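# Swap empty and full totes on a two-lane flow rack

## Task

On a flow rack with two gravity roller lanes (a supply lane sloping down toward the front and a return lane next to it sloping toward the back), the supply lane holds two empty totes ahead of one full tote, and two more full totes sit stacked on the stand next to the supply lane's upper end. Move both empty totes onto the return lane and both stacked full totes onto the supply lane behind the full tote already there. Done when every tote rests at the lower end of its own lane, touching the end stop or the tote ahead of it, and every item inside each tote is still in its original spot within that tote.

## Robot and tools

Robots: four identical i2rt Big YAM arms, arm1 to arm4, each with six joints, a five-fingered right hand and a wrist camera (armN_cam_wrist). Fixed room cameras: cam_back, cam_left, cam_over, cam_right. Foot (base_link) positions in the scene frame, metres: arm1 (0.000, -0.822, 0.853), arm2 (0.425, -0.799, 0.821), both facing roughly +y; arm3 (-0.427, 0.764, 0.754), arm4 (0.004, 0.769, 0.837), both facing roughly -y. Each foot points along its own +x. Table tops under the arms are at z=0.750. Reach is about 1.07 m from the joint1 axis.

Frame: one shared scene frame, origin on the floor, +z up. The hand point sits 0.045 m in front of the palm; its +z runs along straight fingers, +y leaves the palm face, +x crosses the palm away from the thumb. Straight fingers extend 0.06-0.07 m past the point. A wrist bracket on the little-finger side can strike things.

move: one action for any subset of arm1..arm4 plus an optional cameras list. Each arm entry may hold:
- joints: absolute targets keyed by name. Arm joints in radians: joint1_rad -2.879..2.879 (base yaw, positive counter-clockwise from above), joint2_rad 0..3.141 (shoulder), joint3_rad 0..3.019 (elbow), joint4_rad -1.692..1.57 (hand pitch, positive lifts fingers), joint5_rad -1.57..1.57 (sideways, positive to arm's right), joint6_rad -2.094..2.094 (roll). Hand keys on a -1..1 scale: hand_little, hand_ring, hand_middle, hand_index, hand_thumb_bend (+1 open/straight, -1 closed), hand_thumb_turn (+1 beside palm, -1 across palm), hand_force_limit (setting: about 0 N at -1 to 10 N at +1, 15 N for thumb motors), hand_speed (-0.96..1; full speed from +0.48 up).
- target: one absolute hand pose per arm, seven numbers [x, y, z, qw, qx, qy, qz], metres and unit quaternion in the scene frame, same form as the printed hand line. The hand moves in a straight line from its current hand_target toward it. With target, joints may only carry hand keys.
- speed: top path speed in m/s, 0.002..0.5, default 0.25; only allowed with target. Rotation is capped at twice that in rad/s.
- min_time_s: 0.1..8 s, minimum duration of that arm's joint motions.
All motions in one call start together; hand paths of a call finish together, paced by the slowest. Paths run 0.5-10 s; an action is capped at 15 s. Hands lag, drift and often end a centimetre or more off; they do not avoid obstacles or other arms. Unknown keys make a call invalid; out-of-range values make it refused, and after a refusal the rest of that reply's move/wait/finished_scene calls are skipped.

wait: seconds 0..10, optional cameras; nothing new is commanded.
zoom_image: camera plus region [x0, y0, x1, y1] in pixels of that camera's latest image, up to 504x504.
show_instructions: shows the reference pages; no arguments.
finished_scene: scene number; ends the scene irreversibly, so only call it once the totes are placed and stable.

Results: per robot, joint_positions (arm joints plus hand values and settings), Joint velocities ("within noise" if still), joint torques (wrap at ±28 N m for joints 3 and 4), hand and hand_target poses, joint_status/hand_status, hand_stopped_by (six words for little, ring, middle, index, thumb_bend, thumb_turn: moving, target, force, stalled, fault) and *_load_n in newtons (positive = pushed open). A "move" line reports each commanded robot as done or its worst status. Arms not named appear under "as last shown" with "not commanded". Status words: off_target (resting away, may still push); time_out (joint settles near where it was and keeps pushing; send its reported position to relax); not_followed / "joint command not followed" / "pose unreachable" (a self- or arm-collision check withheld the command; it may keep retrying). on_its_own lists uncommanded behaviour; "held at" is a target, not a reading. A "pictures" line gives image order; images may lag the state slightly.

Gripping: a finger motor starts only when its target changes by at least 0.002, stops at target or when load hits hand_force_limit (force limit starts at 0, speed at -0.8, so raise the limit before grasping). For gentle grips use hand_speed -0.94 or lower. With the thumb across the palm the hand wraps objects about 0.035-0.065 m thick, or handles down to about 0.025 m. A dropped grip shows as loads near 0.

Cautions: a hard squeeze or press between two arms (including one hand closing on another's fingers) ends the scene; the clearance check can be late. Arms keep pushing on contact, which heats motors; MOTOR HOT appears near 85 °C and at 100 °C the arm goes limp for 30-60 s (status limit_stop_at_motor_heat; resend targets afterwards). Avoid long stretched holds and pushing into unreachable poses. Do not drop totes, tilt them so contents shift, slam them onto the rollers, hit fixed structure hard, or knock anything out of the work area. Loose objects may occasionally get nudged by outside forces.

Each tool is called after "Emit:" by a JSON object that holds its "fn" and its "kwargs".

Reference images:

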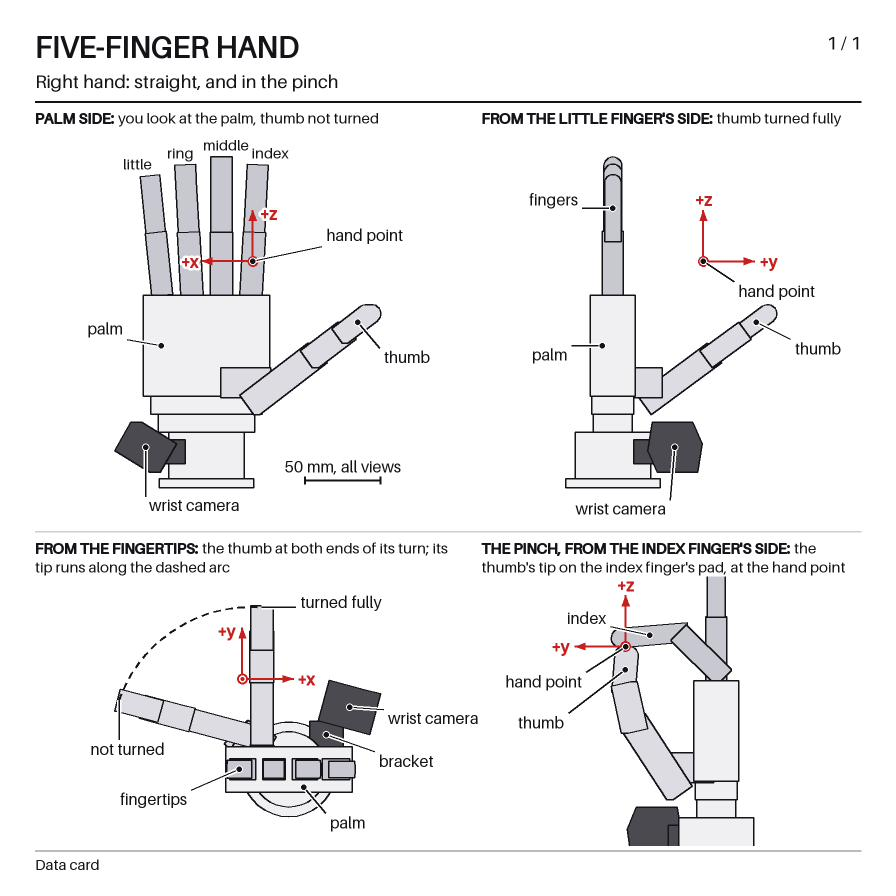

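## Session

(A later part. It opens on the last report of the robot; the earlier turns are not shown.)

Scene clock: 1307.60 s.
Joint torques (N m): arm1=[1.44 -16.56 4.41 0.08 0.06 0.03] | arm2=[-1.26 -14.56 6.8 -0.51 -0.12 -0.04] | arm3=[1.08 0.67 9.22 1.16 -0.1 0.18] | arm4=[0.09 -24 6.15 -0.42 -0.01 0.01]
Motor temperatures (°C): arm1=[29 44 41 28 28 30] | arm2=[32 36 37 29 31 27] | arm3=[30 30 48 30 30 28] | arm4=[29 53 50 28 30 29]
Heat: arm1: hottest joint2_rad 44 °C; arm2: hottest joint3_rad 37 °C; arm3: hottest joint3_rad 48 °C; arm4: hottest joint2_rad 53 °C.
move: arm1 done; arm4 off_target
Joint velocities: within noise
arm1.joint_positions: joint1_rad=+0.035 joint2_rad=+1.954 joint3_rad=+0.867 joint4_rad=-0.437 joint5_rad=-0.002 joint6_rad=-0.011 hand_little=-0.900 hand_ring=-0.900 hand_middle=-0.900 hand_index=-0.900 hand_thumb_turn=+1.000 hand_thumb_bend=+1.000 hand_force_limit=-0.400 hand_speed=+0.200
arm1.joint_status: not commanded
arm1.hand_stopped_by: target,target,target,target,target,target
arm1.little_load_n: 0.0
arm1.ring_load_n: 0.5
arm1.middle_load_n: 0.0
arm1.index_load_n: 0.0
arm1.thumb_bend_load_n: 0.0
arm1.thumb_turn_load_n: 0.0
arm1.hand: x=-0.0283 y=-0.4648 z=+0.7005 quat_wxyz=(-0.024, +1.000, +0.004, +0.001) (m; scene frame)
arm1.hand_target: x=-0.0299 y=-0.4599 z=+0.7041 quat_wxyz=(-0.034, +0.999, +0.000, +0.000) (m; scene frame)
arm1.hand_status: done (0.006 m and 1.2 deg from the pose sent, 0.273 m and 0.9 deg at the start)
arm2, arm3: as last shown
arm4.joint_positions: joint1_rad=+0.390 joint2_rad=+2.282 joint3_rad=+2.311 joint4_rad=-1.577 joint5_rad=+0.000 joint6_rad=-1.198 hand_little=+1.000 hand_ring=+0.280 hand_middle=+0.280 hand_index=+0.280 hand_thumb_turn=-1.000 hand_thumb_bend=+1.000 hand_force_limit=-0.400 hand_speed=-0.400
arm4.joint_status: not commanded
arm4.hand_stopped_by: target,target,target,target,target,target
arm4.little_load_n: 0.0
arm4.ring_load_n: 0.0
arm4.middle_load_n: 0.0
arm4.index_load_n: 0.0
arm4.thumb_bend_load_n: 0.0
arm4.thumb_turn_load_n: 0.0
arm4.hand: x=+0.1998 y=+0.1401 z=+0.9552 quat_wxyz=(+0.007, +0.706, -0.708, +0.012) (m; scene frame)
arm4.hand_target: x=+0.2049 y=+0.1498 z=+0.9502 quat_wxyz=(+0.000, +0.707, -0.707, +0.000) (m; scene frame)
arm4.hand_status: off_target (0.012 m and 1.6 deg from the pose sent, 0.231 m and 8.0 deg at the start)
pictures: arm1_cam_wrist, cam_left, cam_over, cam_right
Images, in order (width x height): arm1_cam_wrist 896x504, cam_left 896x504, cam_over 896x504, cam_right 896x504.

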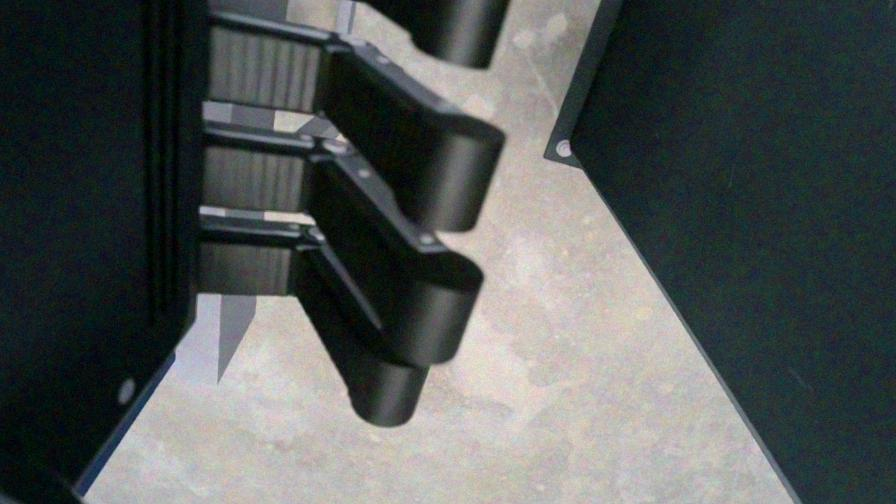

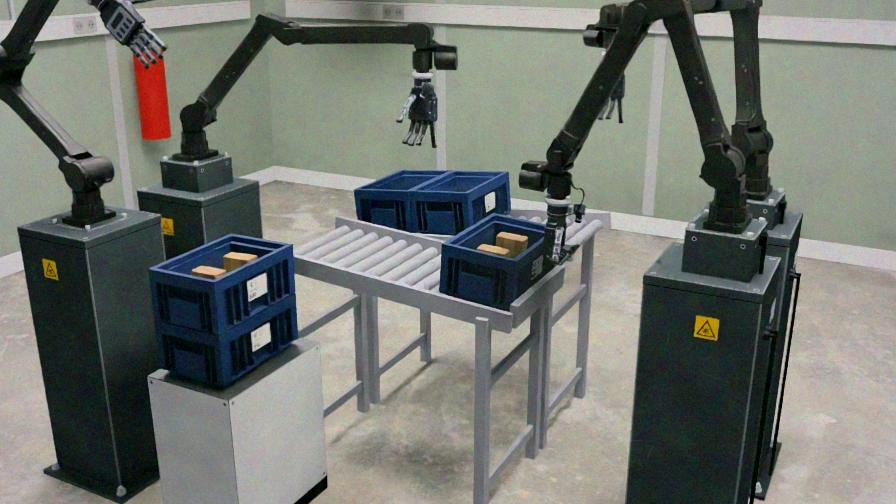

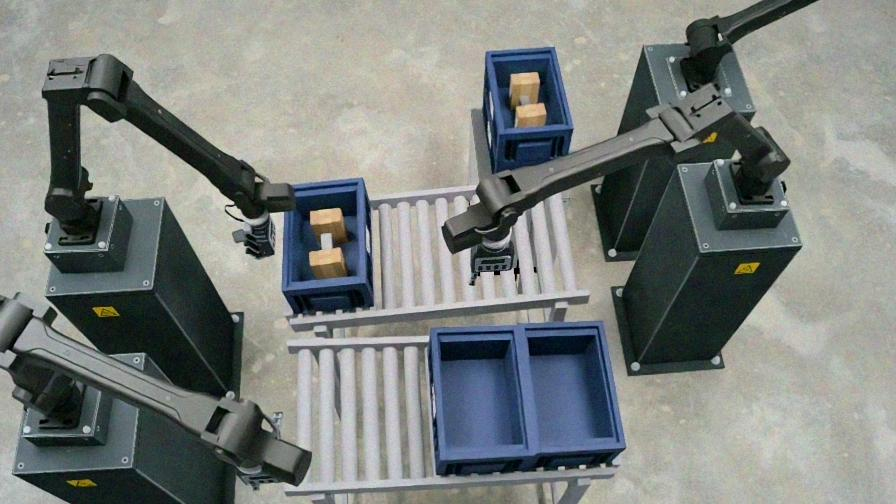

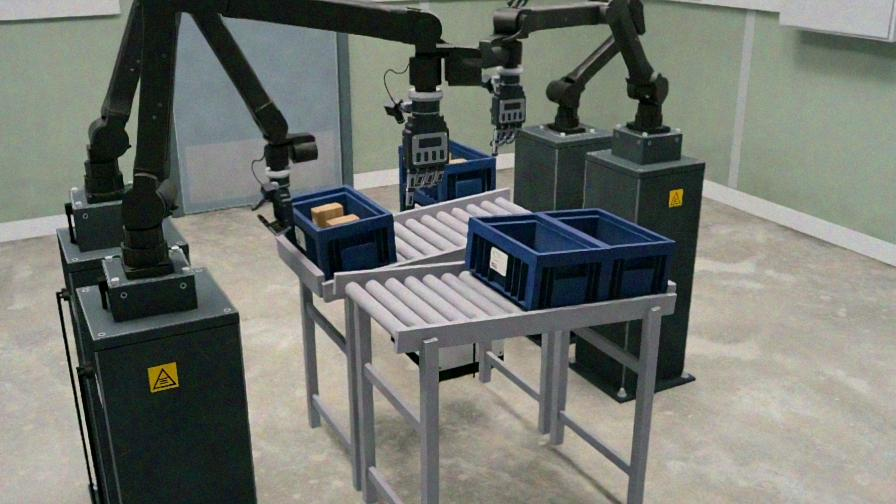

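Emit:
{"fn": "move", "kwargs": {"arm1": {"target": [-0.03, -0.48, 0.88, 0, 1, 0, 0], "speed": 0.2}, "arm3": {"target": [-0.66, 0.26, 0.90, 0, 0.7071, 0.7071, 0], "speed": 0.2, "joints": {"hand_speed": 0.0, "hand_index": 0.3, "hand_middle": 0.3, "hand_ring": 0.3, "hand_thumb_turn": -1.0}}, "arm4": {"target": [-0.10, 0.30, 0.97, 0, 0.7071, -0.7071, 0], "speed": 0.2}, "cameras": ["arm3_cam_wrist", "arm4_cam_wrist", "cam_over", "cam_back"]}}

Scene clock: 1353.50 s.
Joint torques (N m): arm1=[1.2 -13.51 10.29 -0.83 0.07 0.01] | arm2=[-1.08 -14.68 6.8 -0.54 -0.12 -0.03] | arm3=[-0.67 -17.03 12.59 -0.13 0.16 -0.06] | arm4=[-1.44 -15.62 5.94 0.55 0.09 -0.14]
Motor temperatures (°C): arm1=[29 41 38 28 28 30] | arm2=[32 36 37 29 31 27] | arm3=[30 30 48 30 30 28] | arm4=[29 52 44 28 30 29]
Heat: arm1: hottest joint2_rad 41 °C; arm2: hottest joint3_rad 37 °C; arm3: hottest joint3_rad 48 °C; arm4: hottest joint2_rad 52 °C.
move: arm1 off_target; arm3 off_target; arm4 done
Joint velocities: within noise
arm1.joint_positions: joint1_rad=+0.035 joint2_rad=+1.568 joint3_rad=+0.932 joint4_rad=-0.967 joint5_rad=-0.002 joint6_rad=-0.011 hand_little=-0.900 hand_ring=-0.900 hand_middle=-0.900 hand_index=-0.900 hand_thumb_turn=+1.000 hand_thumb_bend=+1.000 hand_force_limit=-0.400 hand_speed=+0.200
arm1.joint_status: not commanded
arm1.hand_stopped_by: target,target,target,target,target,target
arm1.little_load_n: 0.0
arm1.ring_load_n: 0.0
arm1.middle_load_n: 0.0
arm1.index_load_n: 0.0
arm1.thumb_bend_load_n: 0.0
arm1.thumb_turn_load_n: 0.0
arm1.hand: x=-0.0292 y=-0.4949 z=+0.8690 quat_wxyz=(+0.016, +1.000, +0.004, +0.001) (m; scene frame)
arm1.hand_target: x=-0.0299 y=-0.4803 z=+0.8801 quat_wxyz=(+0.000, +1.000, +0.000, +0.000) (m; scene frame)
arm1.hand_status: off_target (0.019 m and 1.9 deg from the pose sent, 0.180 m and 2.8 deg at the start)
arm2: as last shown
arm3.joint_positions: joint1_rad=-0.567 joint2_rad=+1.808 joint3_rad=+1.589 joint4_rad=-1.386 joint5_rad=-0.010 joint6_rad=+1.020 hand_little=+1.000 hand_ring=+0.300 hand_middle=+0.300 hand_index=+0.300 hand_thumb_turn=-1.000 hand_thumb_bend=+1.000 hand_force_limit=+0.000 hand_speed=+0.000
arm3.joint_status: all done
arm3.hand_stopped_by: target,target,target,target,target,target
arm3.little_load_n: 0.0
arm3.ring_load_n: 0.0
arm3.middle_load_n: 0.5
arm3.index_load_n: 0.0
arm3.thumb_bend_load_n: 0.0
arm3.thumb_turn_load_n: 0.5
arm3.hand: x=-0.6479 y=+0.2723 z=+0.8875 quat_wxyz=(+0.002, -0.707, -0.707, -0.015) (m; scene frame)
arm3.hand_target: x=-0.6596 y=+0.2607 z=+0.9000 quat_wxyz=(+0.000, -0.707, -0.707, +0.000) (m; scene frame)
arm3.hand_status: off_target (0.021 m and 1.8 deg from the pose sent, 0.557 m and 46.4 deg at the start)
arm4.joint_positions: joint1_rad=-0.061 joint2_rad=+1.696 joint3_rad=+1.446 joint4_rad=-1.323 joint5_rad=-0.001 joint6_rad=-1.649 hand_little=+1.000 hand_ring=+0.280 hand_middle=+0.280 hand_index=+0.280 hand_thumb_turn=-1.000 hand_thumb_bend=+1.000 hand_force_limit=-0.400 hand_speed=-0.400
arm4.joint_status: not commanded
arm4.hand_stopped_by: target,target,target,target,target,target
arm4.little_load_n: 0.0
arm4.ring_load_n: 0.0
arm4.middle_load_n: 0.0
arm4.index_load_n: 0.0
arm4.thumb_bend_load_n: -0.5
arm4.thumb_turn_load_n: 0.0
arm4.hand: x=-0.0973 y=+0.2968 z=+0.9746 quat_wxyz=(+0.001, +0.706, -0.708, +0.001) (m; scene frame)
arm4.hand_target: x=-0.1000 y=+0.3000 z=+0.9700 quat_wxyz=(+0.000, +0.707, -0.707, +0.000) (m; scene frame)
arm4.hand_status: done (0.006 m and 0.2 deg from the pose sent, 0.340 m and 1.6 deg at the start)
pictures: arm3_cam_wrist, arm4_cam_wrist, cam_back, cam_over
Images, in order (width x height): arm3_cam_wrist 896x504, arm4_cam_wrist 896x504, cam_back 896x504, cam_over 896x504.

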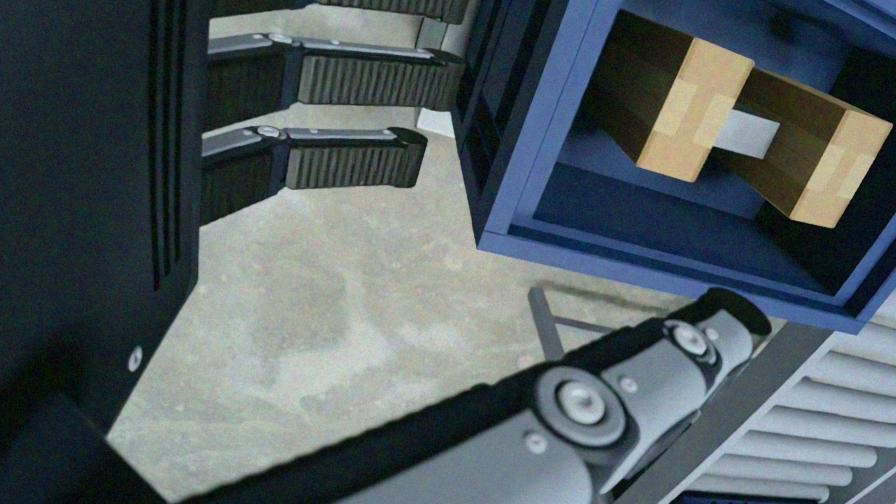

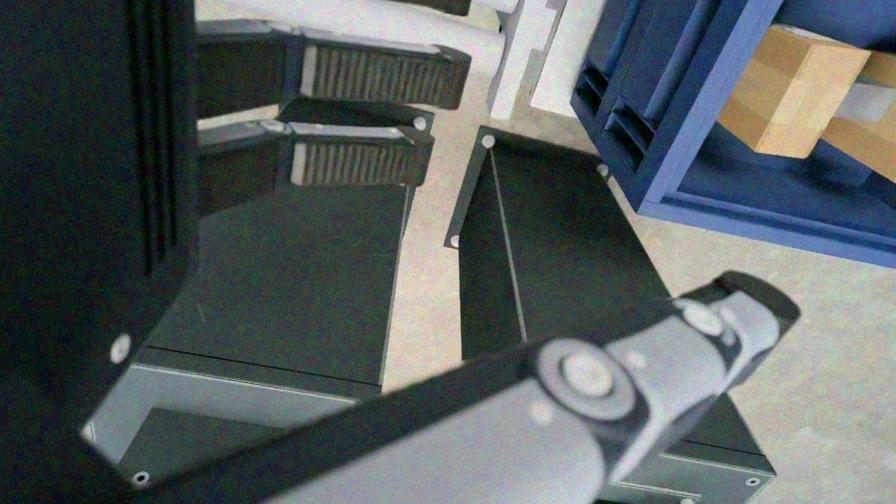

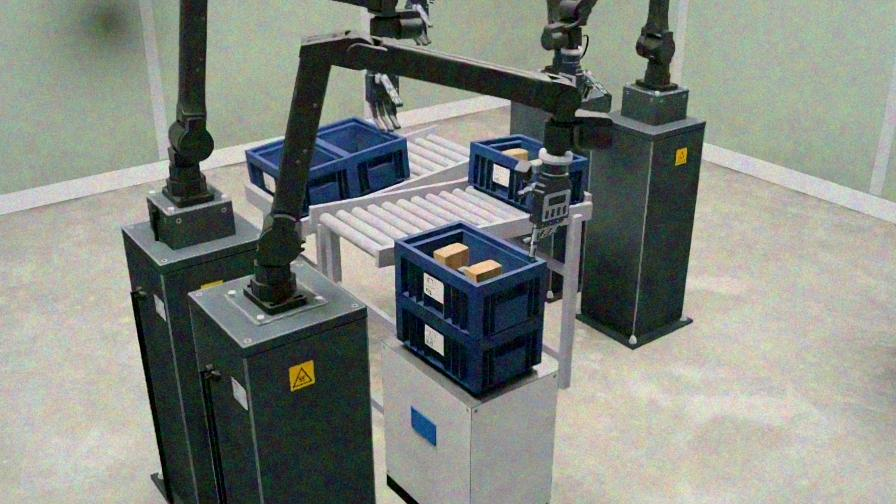

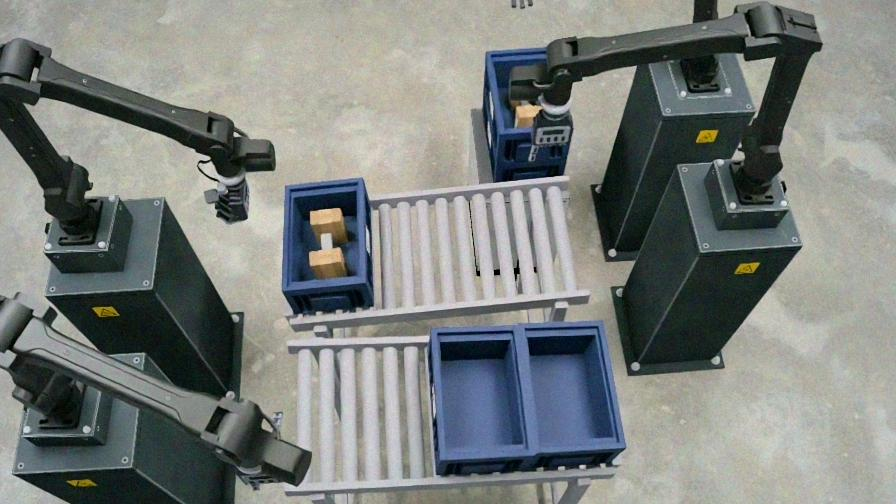

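Emit:
{"fn": "move", "kwargs": {"arm3": {"target": [-0.645, 0.245, 0.775, 0, 0.7071, 0.7071, 0], "speed": 0.15}, "arm4": {"target": [-0.215, 0.310, 0.800, 0, 0.7071, -0.7071, 0], "speed": 0.15, "joints": {"hand_index": 0.3, "hand_middle": 0.3, "hand_ring": 0.3}}, "cameras": ["arm3_cam_wrist", "arm4_cam_wrist", "cam_over", "cam_back", "cam_left"]}}

Scene clock: 1391.30 s.
Joint torques (N m): arm1=[1.2 -13.51 10.29 -0.81 0.07 0] | arm2=[-1.14 -14.68 6.8 -0.59 -0.13 -0.03] | arm3=[1.61 -17.49 6.82 0.51 0.18 0.16] | arm4=[-0.85 -15.97 5.16 0.62 0.11 -0.15]
Motor temperatures (°C): arm1=[29 39 39 28 28 30] | arm2=[32 36 37 29 31 27] | arm3=[30 31 49 30 30 28] | arm4=[29 50 42 28 30 29]
Heat: arm1: hottest joint2_rad 39 °C; arm2: hottest joint3_rad 37 °C; arm3: hottest joint3_rad 49 °C; arm4: hottest joint2_rad 50 °C.
move: arm3 off_target; arm4 off_target
Joint velocities: within noise
arm1, arm2: as last shown
arm2.index_load_n: 0.5
arm3.joint_positions: joint1_rad=-0.541 joint2_rad=+1.921 joint3_rad=+1.486 joint4_rad=-1.118 joint5_rad=-0.010 joint6_rad=+1.041 hand_little=+1.000 hand_ring=+0.300 hand_middle=+0.300 hand_index=+0.300 hand_thumb_turn=-1.000 hand_thumb_bend=+1.000 hand_force_limit=+0.000 hand_speed=+0.000
arm3.joint_status: not commanded
arm3.hand_stopped_by: target,target,target,target,target,target
arm3.little_load_n: 0.0
arm3.ring_load_n: 0.0
arm3.middle_load_n: 0.0
arm3.index_load_n: 0.0
arm3.thumb_bend_load_n: 0.0
arm3.thumb_turn_load_n: 0.0
arm3.hand: x=-0.6492 y=+0.2428 z=+0.7894 quat_wxyz=(-0.004, -0.705, -0.709, +0.010) (m; scene frame)
arm3.hand_target: x=-0.6449 y=+0.2453 z=+0.7752 quat_wxyz=(+0.000, -0.707, -0.707, +0.000) (m; scene frame)
arm3.hand_status: off_target (0.015 m and 1.2 deg from the pose sent, 0.116 m and 1.8 deg at the start)
arm4.joint_positions: joint1_rad=-0.285 joint2_rad=+1.898 joint3_rad=+1.267 joint4_rad=-0.926 joint5_rad=-0.001 joint6_rad=-1.874 hand_little=+1.000 hand_ring=+0.300 hand_middle=+0.300 hand_index=+0.300 hand_thumb_turn=-1.000 hand_thumb_bend=+1.000 hand_force_limit=-0.400 hand_speed=-0.400
arm4.joint_status: all done
arm4.hand_stopped_by: target,target,target,target,target,target
arm4.little_load_n: 0.0
arm4.ring_load_n: 0.0
arm4.middle_load_n: 0.0
arm4.index_load_n: 0.0
arm4.thumb_bend_load_n: 0.0
arm4.thumb_turn_load_n: 0.0
arm4.hand: x=-0.2125 y=+0.3045 z=+0.8130 quat_wxyz=(+0.008, +0.706, -0.708, +0.005) (m; scene frame)
arm4.hand_target: x=-0.2147 y=+0.3102 z=+0.8003 quat_wxyz=(+0.000, +0.707, -0.707, +0.000) (m; scene frame)
arm4.hand_status: off_target (0.014 m and 1.0 deg from the pose sent, 0.211 m and 0.2 deg at the start)
pictures: arm3_cam_wrist, arm4_cam_wrist, cam_back, cam_left, cam_over
Images, in order (width x height): arm3_cam_wrist 896x504, arm4_cam_wrist 896x504, cam_back 896x504, cam_left 896x504, cam_over 896x504.

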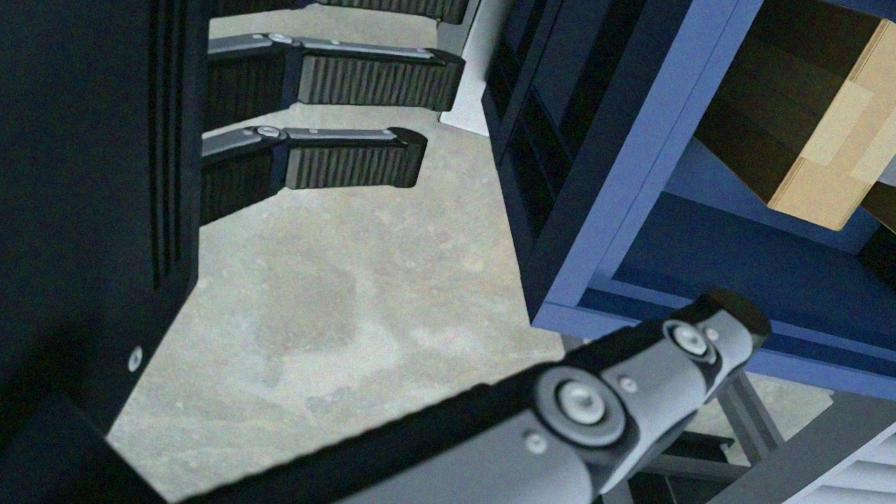

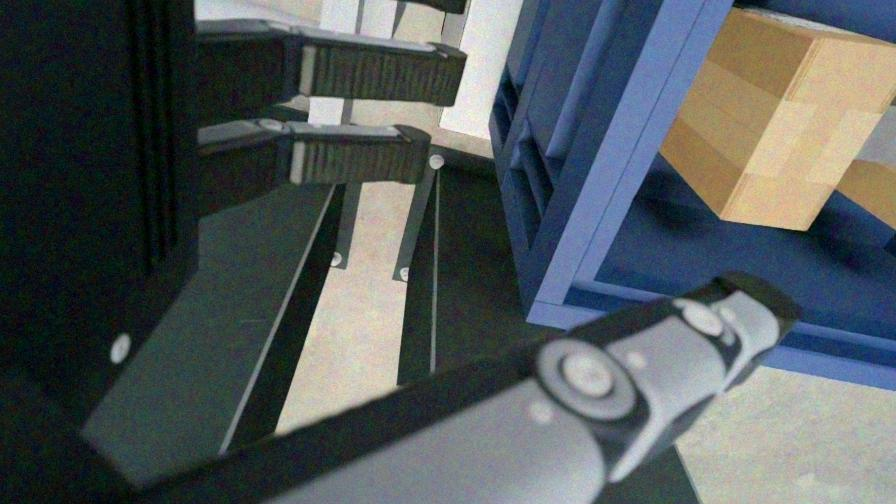

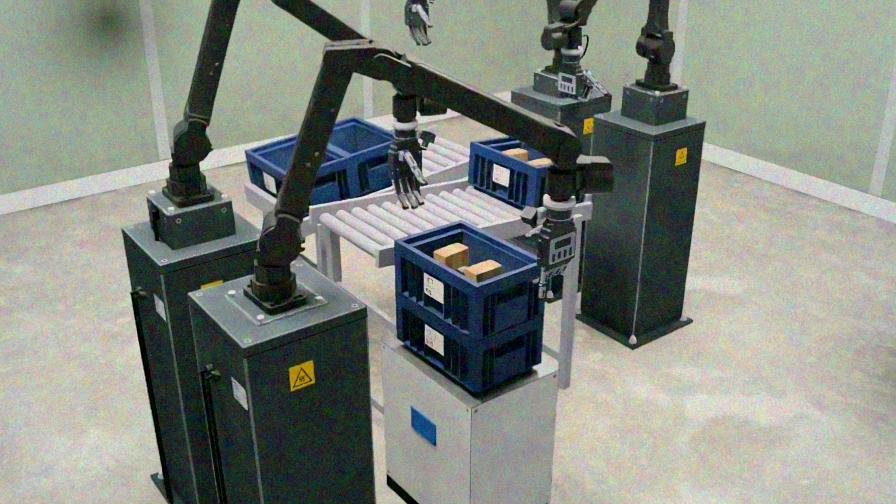

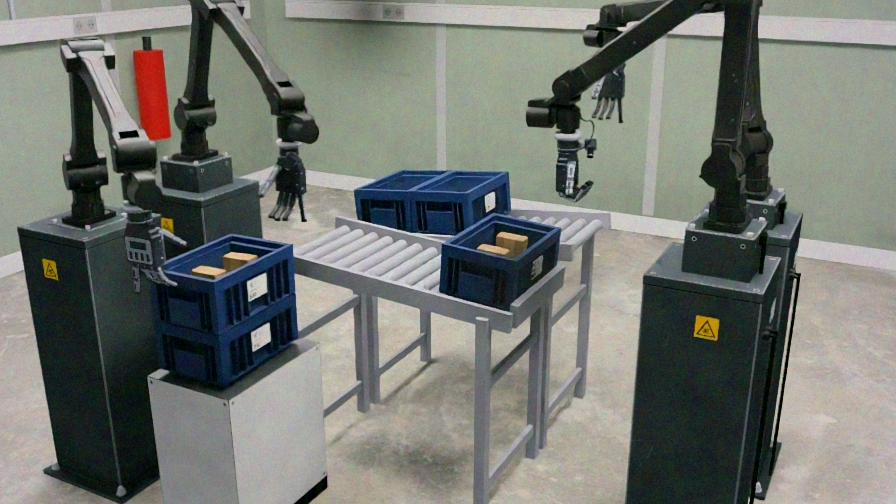

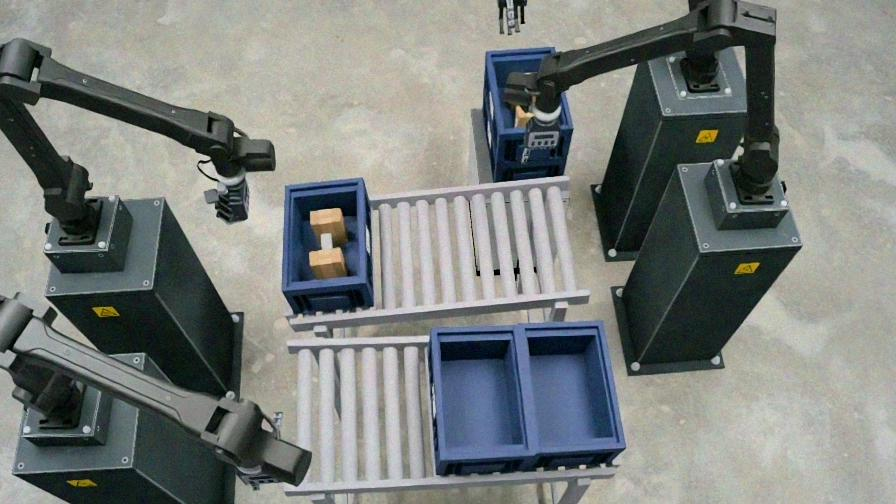

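Emit:
{"fn": "zoom_image", "kwargs": {"camera": "cam_left", "region": [110, 190, 320, 400]}}

Emit:
{"fn": "zoom_image", "kwargs": {"camera": "arm3_cam_wrist", "region": [500, 60, 740, 340]}}

Emit:
{"fn": "zoom_image", "kwargs": {"camera": "arm4_cam_wrist", "region": [500, 60, 740, 340]}}

Emit:
{"fn": "zoom_image", "kwargs": {"camera": "cam_back", "region": [380, 120, 620, 360]}}

Scaled by 2.400.

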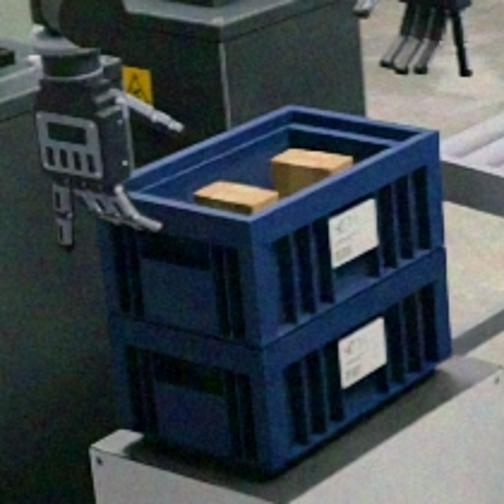

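Scaled by 1.800.

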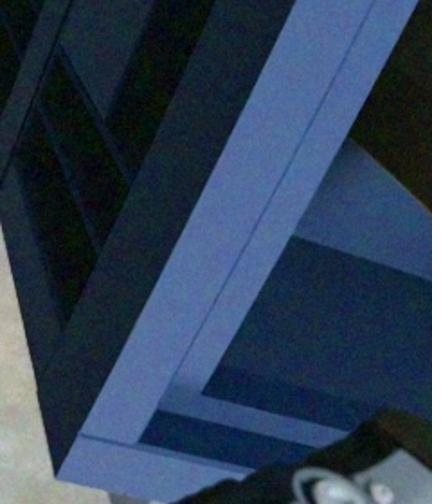

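Scaled by 1.800.

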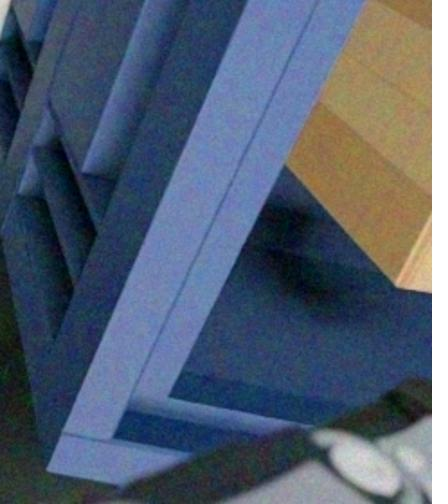

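Scaled by 2.100.

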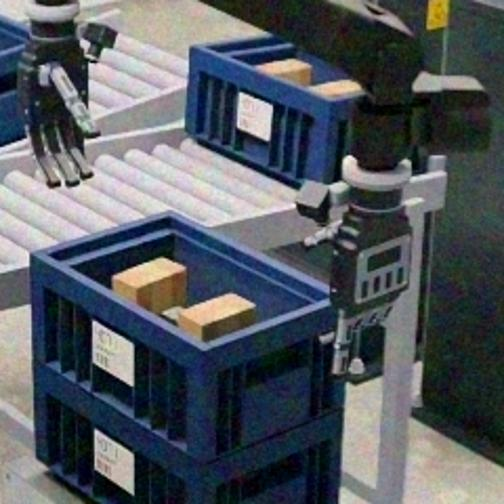

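Emit:
{"fn": "move", "kwargs": {"arm3": {"target": [-0.618, 0.265, 0.740, 0, 0.7071, 0.7071, 0], "speed": 0.1}, "arm4": {"target": [-0.240, 0.312, 0.730, 0, 0.7071, -0.7071, 0], "speed": 0.1}, "cameras": ["arm3_cam_wrist", "arm4_cam_wrist", "cam_left", "cam_back"]}}

Emit:
{"fn": "zoom_image", "kwargs": {"camera": "cam_left", "region": [110, 200, 270, 360]}}

Emit:
{"fn": "zoom_image", "kwargs": {"camera": "arm3_cam_wrist", "region": [440, 60, 680, 340]}}

Emit:
{"fn": "zoom_image", "kwargs": {"camera": "arm4_cam_wrist", "region": [440, 60, 680, 340]}}

Scene clock: 1424.60 s.
Joint torques (N m): arm1=[1.2 -13.51 10.29 -0.81 0.07 0] | arm2=[-1.08 -14.68 6.8 -0.57 -0.13 -0.03] | arm3=[0.38 -18.84 5.72 0.76 0.17 0.2] | arm4=[-1.49 -15.97 4.74 0.49 0.12 -0.19]
Motor temperatures (°C): arm1=[29 39 40 28 28 30] | arm2=[32 36 37 28 31 27] | arm3=[30 32 46 30 30 28] | arm4=[29 47 41 28 30 29]
Heat: arm1: hottest joint3_rad 40 °C; arm2: hottest joint3_rad 37 °C; arm3: hottest joint3_rad 46 °C; arm4: hottest joint2_rad 47 °C.
move: arm3 done; arm4 off_target
Joint velocities: within noise
arm1, arm2: as last shown
arm2.index_load_n: 0.0
arm2.thumb_bend_load_n: -0.5
arm3.joint_positions: joint1_rad=-0.515 joint2_rad=+1.921 joint3_rad=+1.346 joint4_rad=-0.998 joint5_rad=-0.010 joint6_rad=+1.067 hand_little=+1.000 hand_ring=+0.300 hand_middle=+0.300 hand_index=+0.300 hand_thumb_turn=-1.000 hand_thumb_bend=+1.000 hand_force_limit=+0.000 hand_speed=+0.000
arm3.joint_status: not commanded
arm3.hand_stopped_by: target,target,target,target,target,target
arm3.little_load_n: 0.0
arm3.ring_load_n: 0.0
arm3.middle_load_n: 0.0
arm3.index_load_n: 0.5
arm3.thumb_bend_load_n: 0.0
arm3.thumb_turn_load_n: 0.0
arm3.hand: x=-0.6216 y=+0.2632 z=+0.7424 quat_wxyz=(-0.001, -0.705, -0.709, +0.000) (m; scene frame)
arm3.hand_target: x=-0.6180 y=+0.2651 z=+0.7399 quat_wxyz=(+0.000, -0.707, -0.707, +0.000) (m; scene frame)
arm3.hand_status: done (0.005 m and 0.3 deg from the pose sent, 0.063 m and 1.2 deg at the start)
arm4.joint_positions: joint1_rad=-0.329 joint2_rad=+2.030 joint3_rad=+1.254 joint4_rad=-0.781 joint5_rad=-0.001 joint6_rad=-1.921 hand_little=+1.000 hand_ring=+0.300 hand_middle=+0.300 hand_index=+0.300 hand_thumb_turn=-1.000 hand_thumb_bend=+1.000 hand_force_limit=-0.400 hand_speed=-0.400
arm4.joint_status: not commanded
arm4.hand_stopped_by: target,target,target,target,target,target
arm4.little_load_n: 0.0
arm4.ring_load_n: 0.0
arm4.middle_load_n: 0.0
arm4.index_load_n: 0.0
arm4.thumb_bend_load_n: 0.0
arm4.thumb_turn_load_n: 0.0
arm4.hand: x=-0.2365 y=+0.3046 z=+0.7436 quat_wxyz=(+0.008, +0.708, -0.706, +0.004) (m; scene frame)
arm4.hand_target: x=-0.2398 y=+0.3123 z=+0.7304 quat_wxyz=(+0.000, +0.707, -0.707, +0.000) (m; scene frame)
arm4.hand_status: off_target (0.016 m and 1.1 deg from the pose sent, 0.088 m and 1.0 deg at the start)
pictures: arm3_cam_wrist, arm4_cam_wrist, cam_back, cam_left
Images, in order (width x height): arm3_cam_wrist 896x504, arm4_cam_wrist 896x504, cam_back 896x504, cam_left 896x504.

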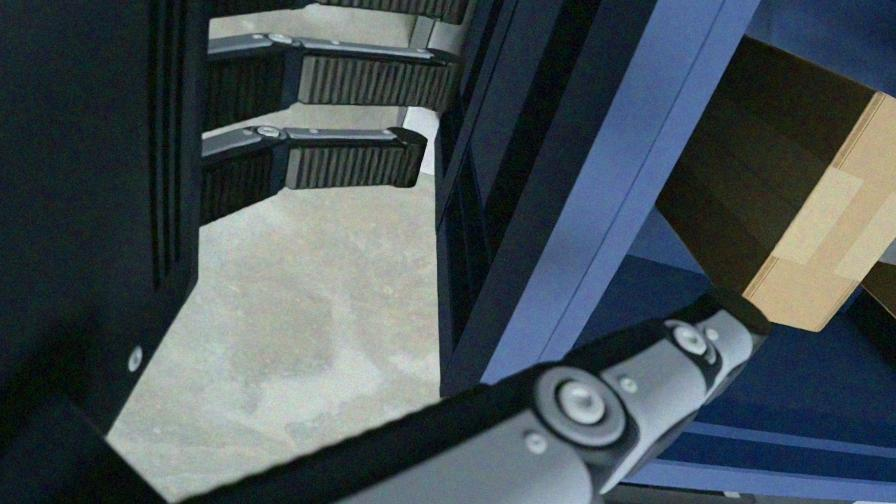

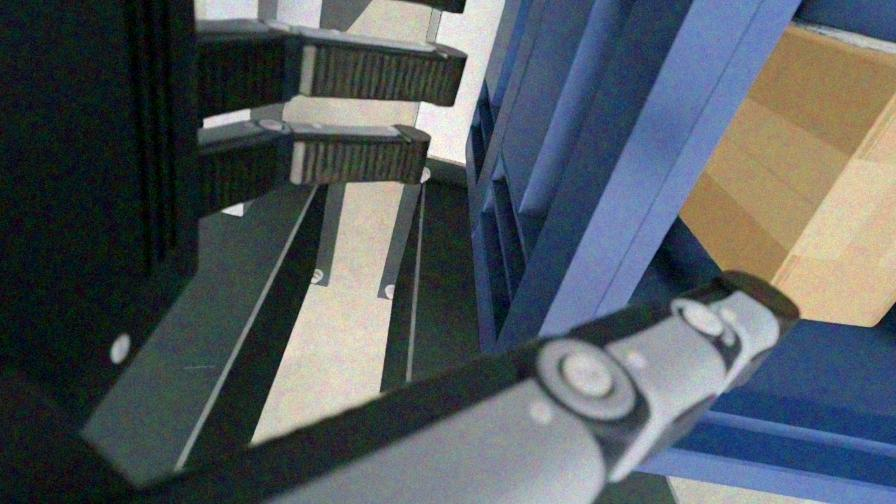

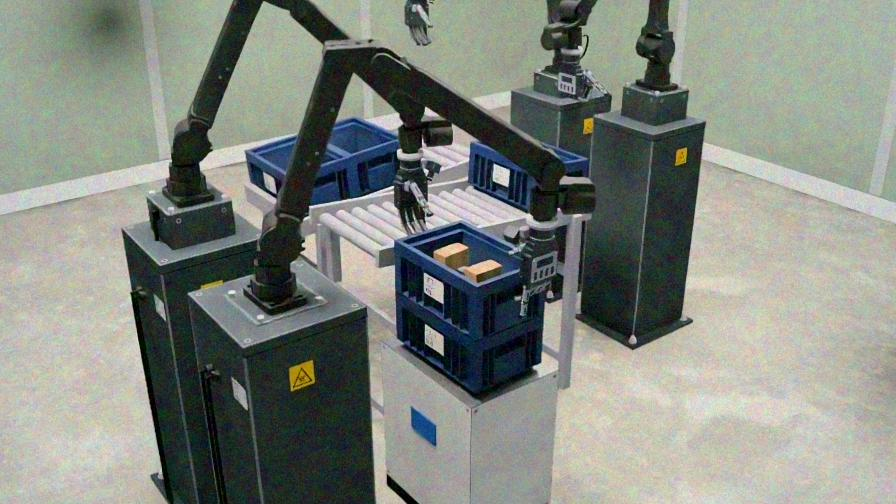

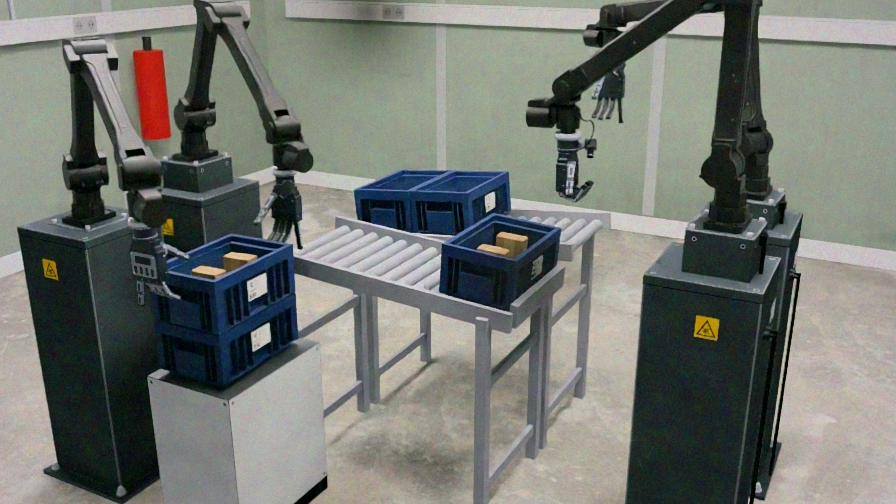

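Scaled by 3.150.

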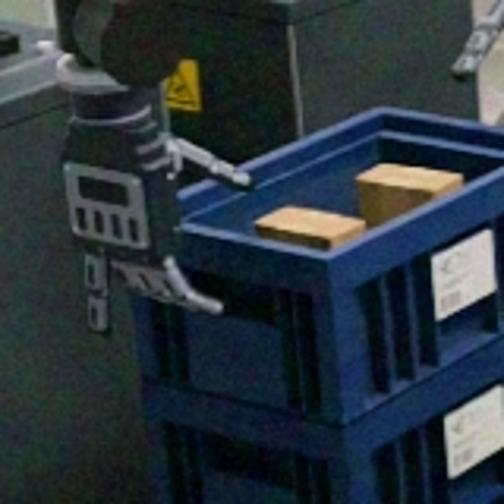

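Scaled by 1.800.

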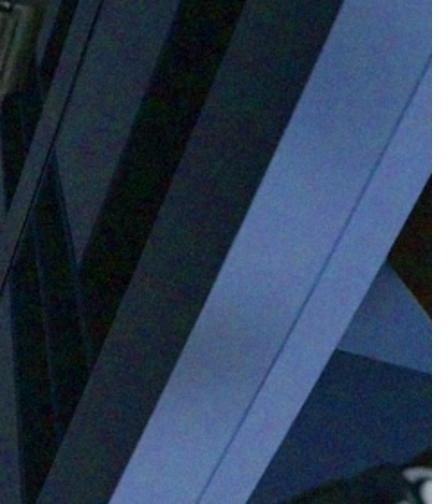

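Scaled by 1.800.

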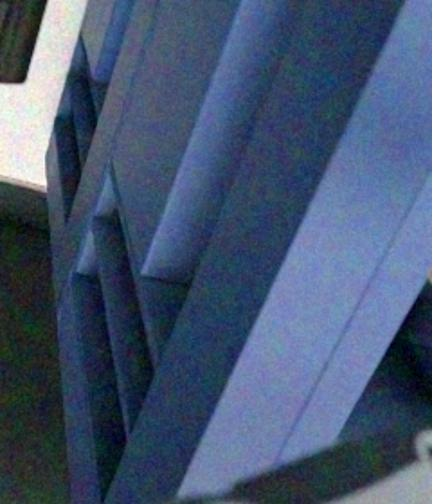

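Emit:
{"fn": "move", "kwargs": {"cameras": ["cam_over", "cam_back", "arm3_cam_wrist", "arm4_cam_wrist"]}}

Emit:
{"fn": "zoom_image", "kwargs": {"camera": "cam_over", "region": [460, 20, 620, 220]}}

Emit:
{"fn": "zoom_image", "kwargs": {"camera": "cam_back", "region": [380, 180, 560, 400]}}

Scene clock: 1457.03 s.
Joint torques (N m): arm1=[1.26 -13.45 10.33 -0.81 0.07 0] | arm2=[-0.97 -14.68 6.78 -0.58 -0.11 -0.04] | arm3=[0.32 -18.78 6.09 0.61 0.2 0.17] | arm4=[-1.79 -16.44 4.77 0.51 0.11 -0.14]
Motor temperatures (°C): arm1=[29 38 40 28 28 30] | arm2=[32 36 37 28 31 27] | arm3=[30 33 44 30 30 28] | arm4=[29 47 40 28 30 29]
Heat: arm1: hottest joint3_rad 40 °C; arm2: hottest joint3_rad 37 °C; arm3: hottest joint3_rad 44 °C; arm4: hottest joint2_rad 47 °C.
Joint velocities: within noise
arm1.joint_positions: joint1_rad=+0.035 joint2_rad=+1.568 joint3_rad=+0.932 joint4_rad=-0.967 joint5_rad=-0.002 joint6_rad=-0.011 hand_little=-0.900 hand_ring=-0.900 hand_middle=-0.900 hand_index=-0.900 hand_thumb_turn=+1.000 hand_thumb_bend=+1.000 hand_force_limit=-0.400 hand_speed=+0.200
arm1.joint_status: not commanded
arm1.hand_stopped_by: target,target,target,target,target,target
arm1.little_load_n: 0.0
arm1.ring_load_n: 0.0
arm1.middle_load_n: 0.0
arm1.index_load_n: 0.0
arm1.thumb_bend_load_n: 0.0
arm1.thumb_turn_load_n: -0.5
arm1.hand: x=-0.0292 y=-0.4949 z=+0.8690 quat_wxyz=(+0.016, +1.000, +0.004, +0.001) (m; scene frame)
arm1.hand_target: x=-0.0299 y=-0.4803 z=+0.8801 quat_wxyz=(+0.000, +1.000, +0.000, +0.000) (m; scene frame)
arm1.hand_status: not commanded
arm2.joint_positions: joint1_rad=-0.411 joint2_rad=+1.718 joint3_rad=+1.601 joint4_rad=-1.434 joint5_rad=-0.003 joint6_rad=+1.112 hand_little=+1.000 hand_ring=+0.180 hand_middle=+0.180 hand_index=+0.180 hand_thumb_turn=-1.000 hand_thumb_bend=+1.000 hand_force_limit=-0.400 hand_speed=-0.400
arm2.joint_status: not commanded
arm2.hand_stopped_by: target,target,target,target,target,target
arm2.little_load_n: 0.0
arm2.ring_load_n: 0.0
arm2.middle_load_n: 0.0
arm2.index_load_n: 0.0
arm2.thumb_bend_load_n: 0.0
arm2.thumb_turn_load_n: 0.0
arm2.hand: x=+0.5978 y=-0.2935 z=+1.0035 quat_wxyz=(-0.010, +0.708, -0.706, -0.002) (m; scene frame)
arm2.hand_target: x=+0.5999 y=-0.2999 z=+1.0002 quat_wxyz=(+0.000, +0.707, -0.707, +0.000) (m; scene frame)
arm2.hand_status: not commanded
arm3.joint_positions: joint1_rad=-0.515 joint2_rad=+1.921 joint3_rad=+1.346 joint4_rad=-0.998 joint5_rad=-0.010 joint6_rad=+1.067 hand_little=+1.000 hand_ring=+0.300 hand_middle=+0.300 hand_index=+0.300 hand_thumb_turn=-1.000 hand_thumb_bend=+1.000 hand_force_limit=+0.000 hand_speed=+0.000
arm3.joint_status: not commanded
arm3.hand_stopped_by: target,target,target,target,target,target
arm3.little_load_n: 0.0
arm3.ring_load_n: 0.0
arm3.middle_load_n: 0.0
arm3.index_load_n: 0.0
arm3.thumb_bend_load_n: 0.0
arm3.thumb_turn_load_n: 0.0
arm3.hand: x=-0.6217 y=+0.2631 z=+0.7424 quat_wxyz=(-0.002, -0.705, -0.709, +0.000) (m; scene frame)
arm3.hand_target: x=-0.6181 y=+0.2650 z=+0.7399 quat_wxyz=(+0.000, -0.707, -0.707, +0.000) (m; scene frame)
arm3.hand_status: done (0.005 m and 0.3 deg from the pose sent, 0.063 m and 1.2 deg at the start)
arm4.joint_positions: joint1_rad=-0.329 joint2_rad=+2.030 joint3_rad=+1.254 joint4_rad=-0.781 joint5_rad=-0.001 joint6_rad=-1.921 hand_little=+1.000 hand_ring=+0.300 hand_middle=+0.300 hand_index=+0.300 hand_thumb_turn=-1.000 hand_thumb_bend=+1.000 hand_force_limit=-0.400 hand_speed=-0.400
arm4.joint_status: not commanded
arm4.hand_stopped_by: target,target,target,target,target,target
arm4.little_load_n: 0.0
arm4.ring_load_n: 0.0
arm4.middle_load_n: 0.0
arm4.index_load_n: 0.0
arm4.thumb_bend_load_n: 0.0
arm4.thumb_turn_load_n: 0.0
arm4.hand: x=-0.2365 y=+0.3046 z=+0.7436 quat_wxyz=(+0.008, +0.708, -0.706, +0.004) (m; scene frame)
arm4.hand_target: x=-0.2398 y=+0.3123 z=+0.7304 quat_wxyz=(+0.000, +0.707, -0.707, +0.000) (m; scene frame)
arm4.hand_status: off_target (0.016 m and 1.1 deg from the pose sent, 0.088 m and 1.0 deg at the start)
pictures: arm3_cam_wrist, arm4_cam_wrist, cam_back, cam_over
Images, in order (width x height): arm3_cam_wrist 896x504, arm4_cam_wrist 896x504, cam_back 896x504, cam_over 896x504.

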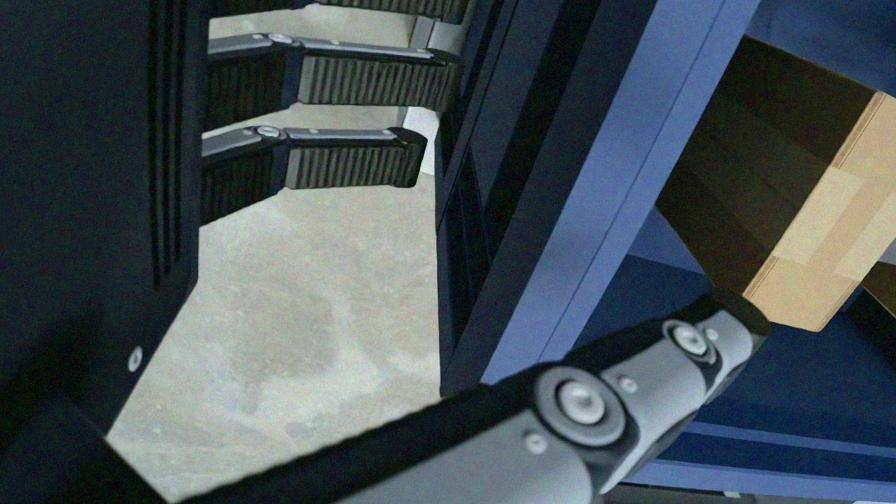

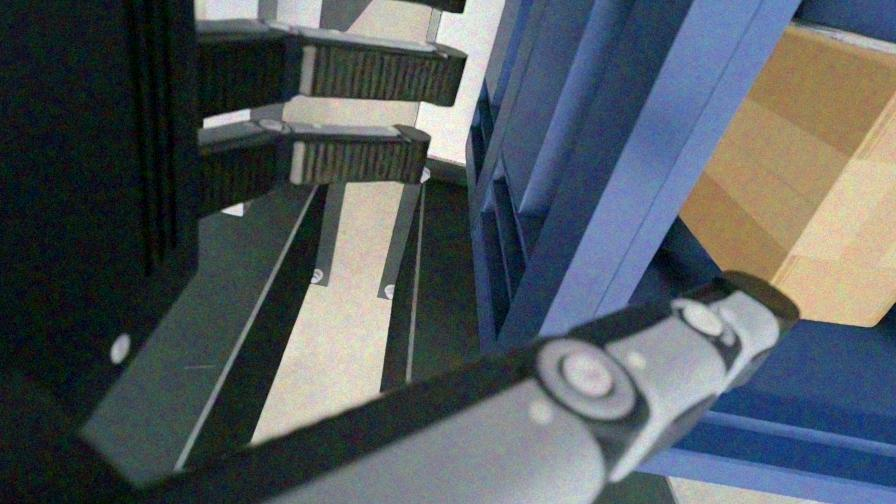

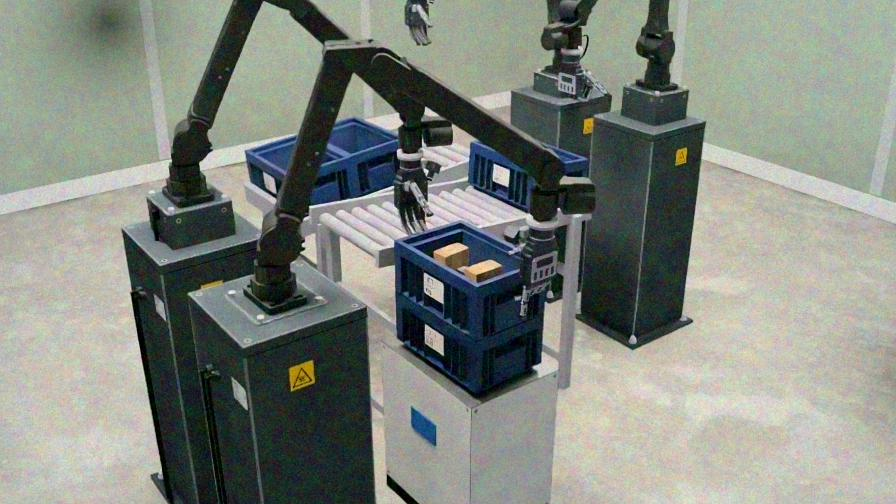

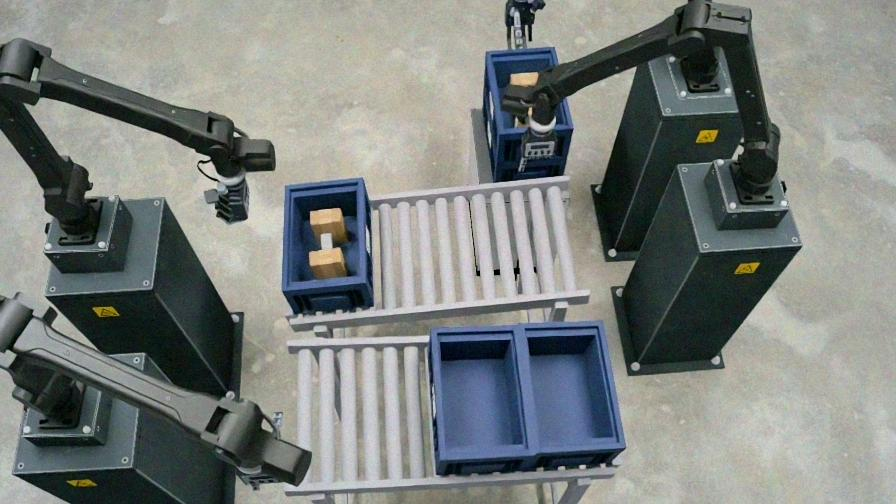

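Scaled by 2.520.

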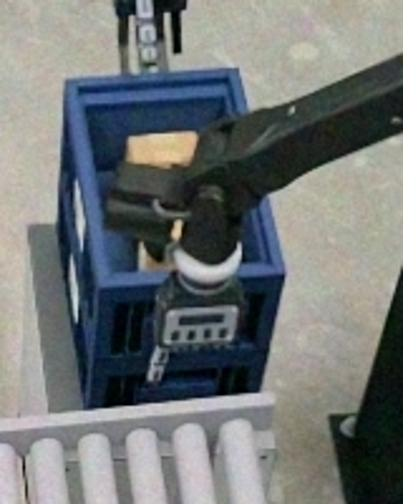

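Scaled by 2.291.

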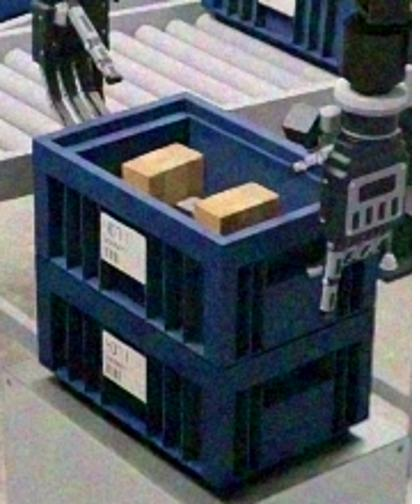

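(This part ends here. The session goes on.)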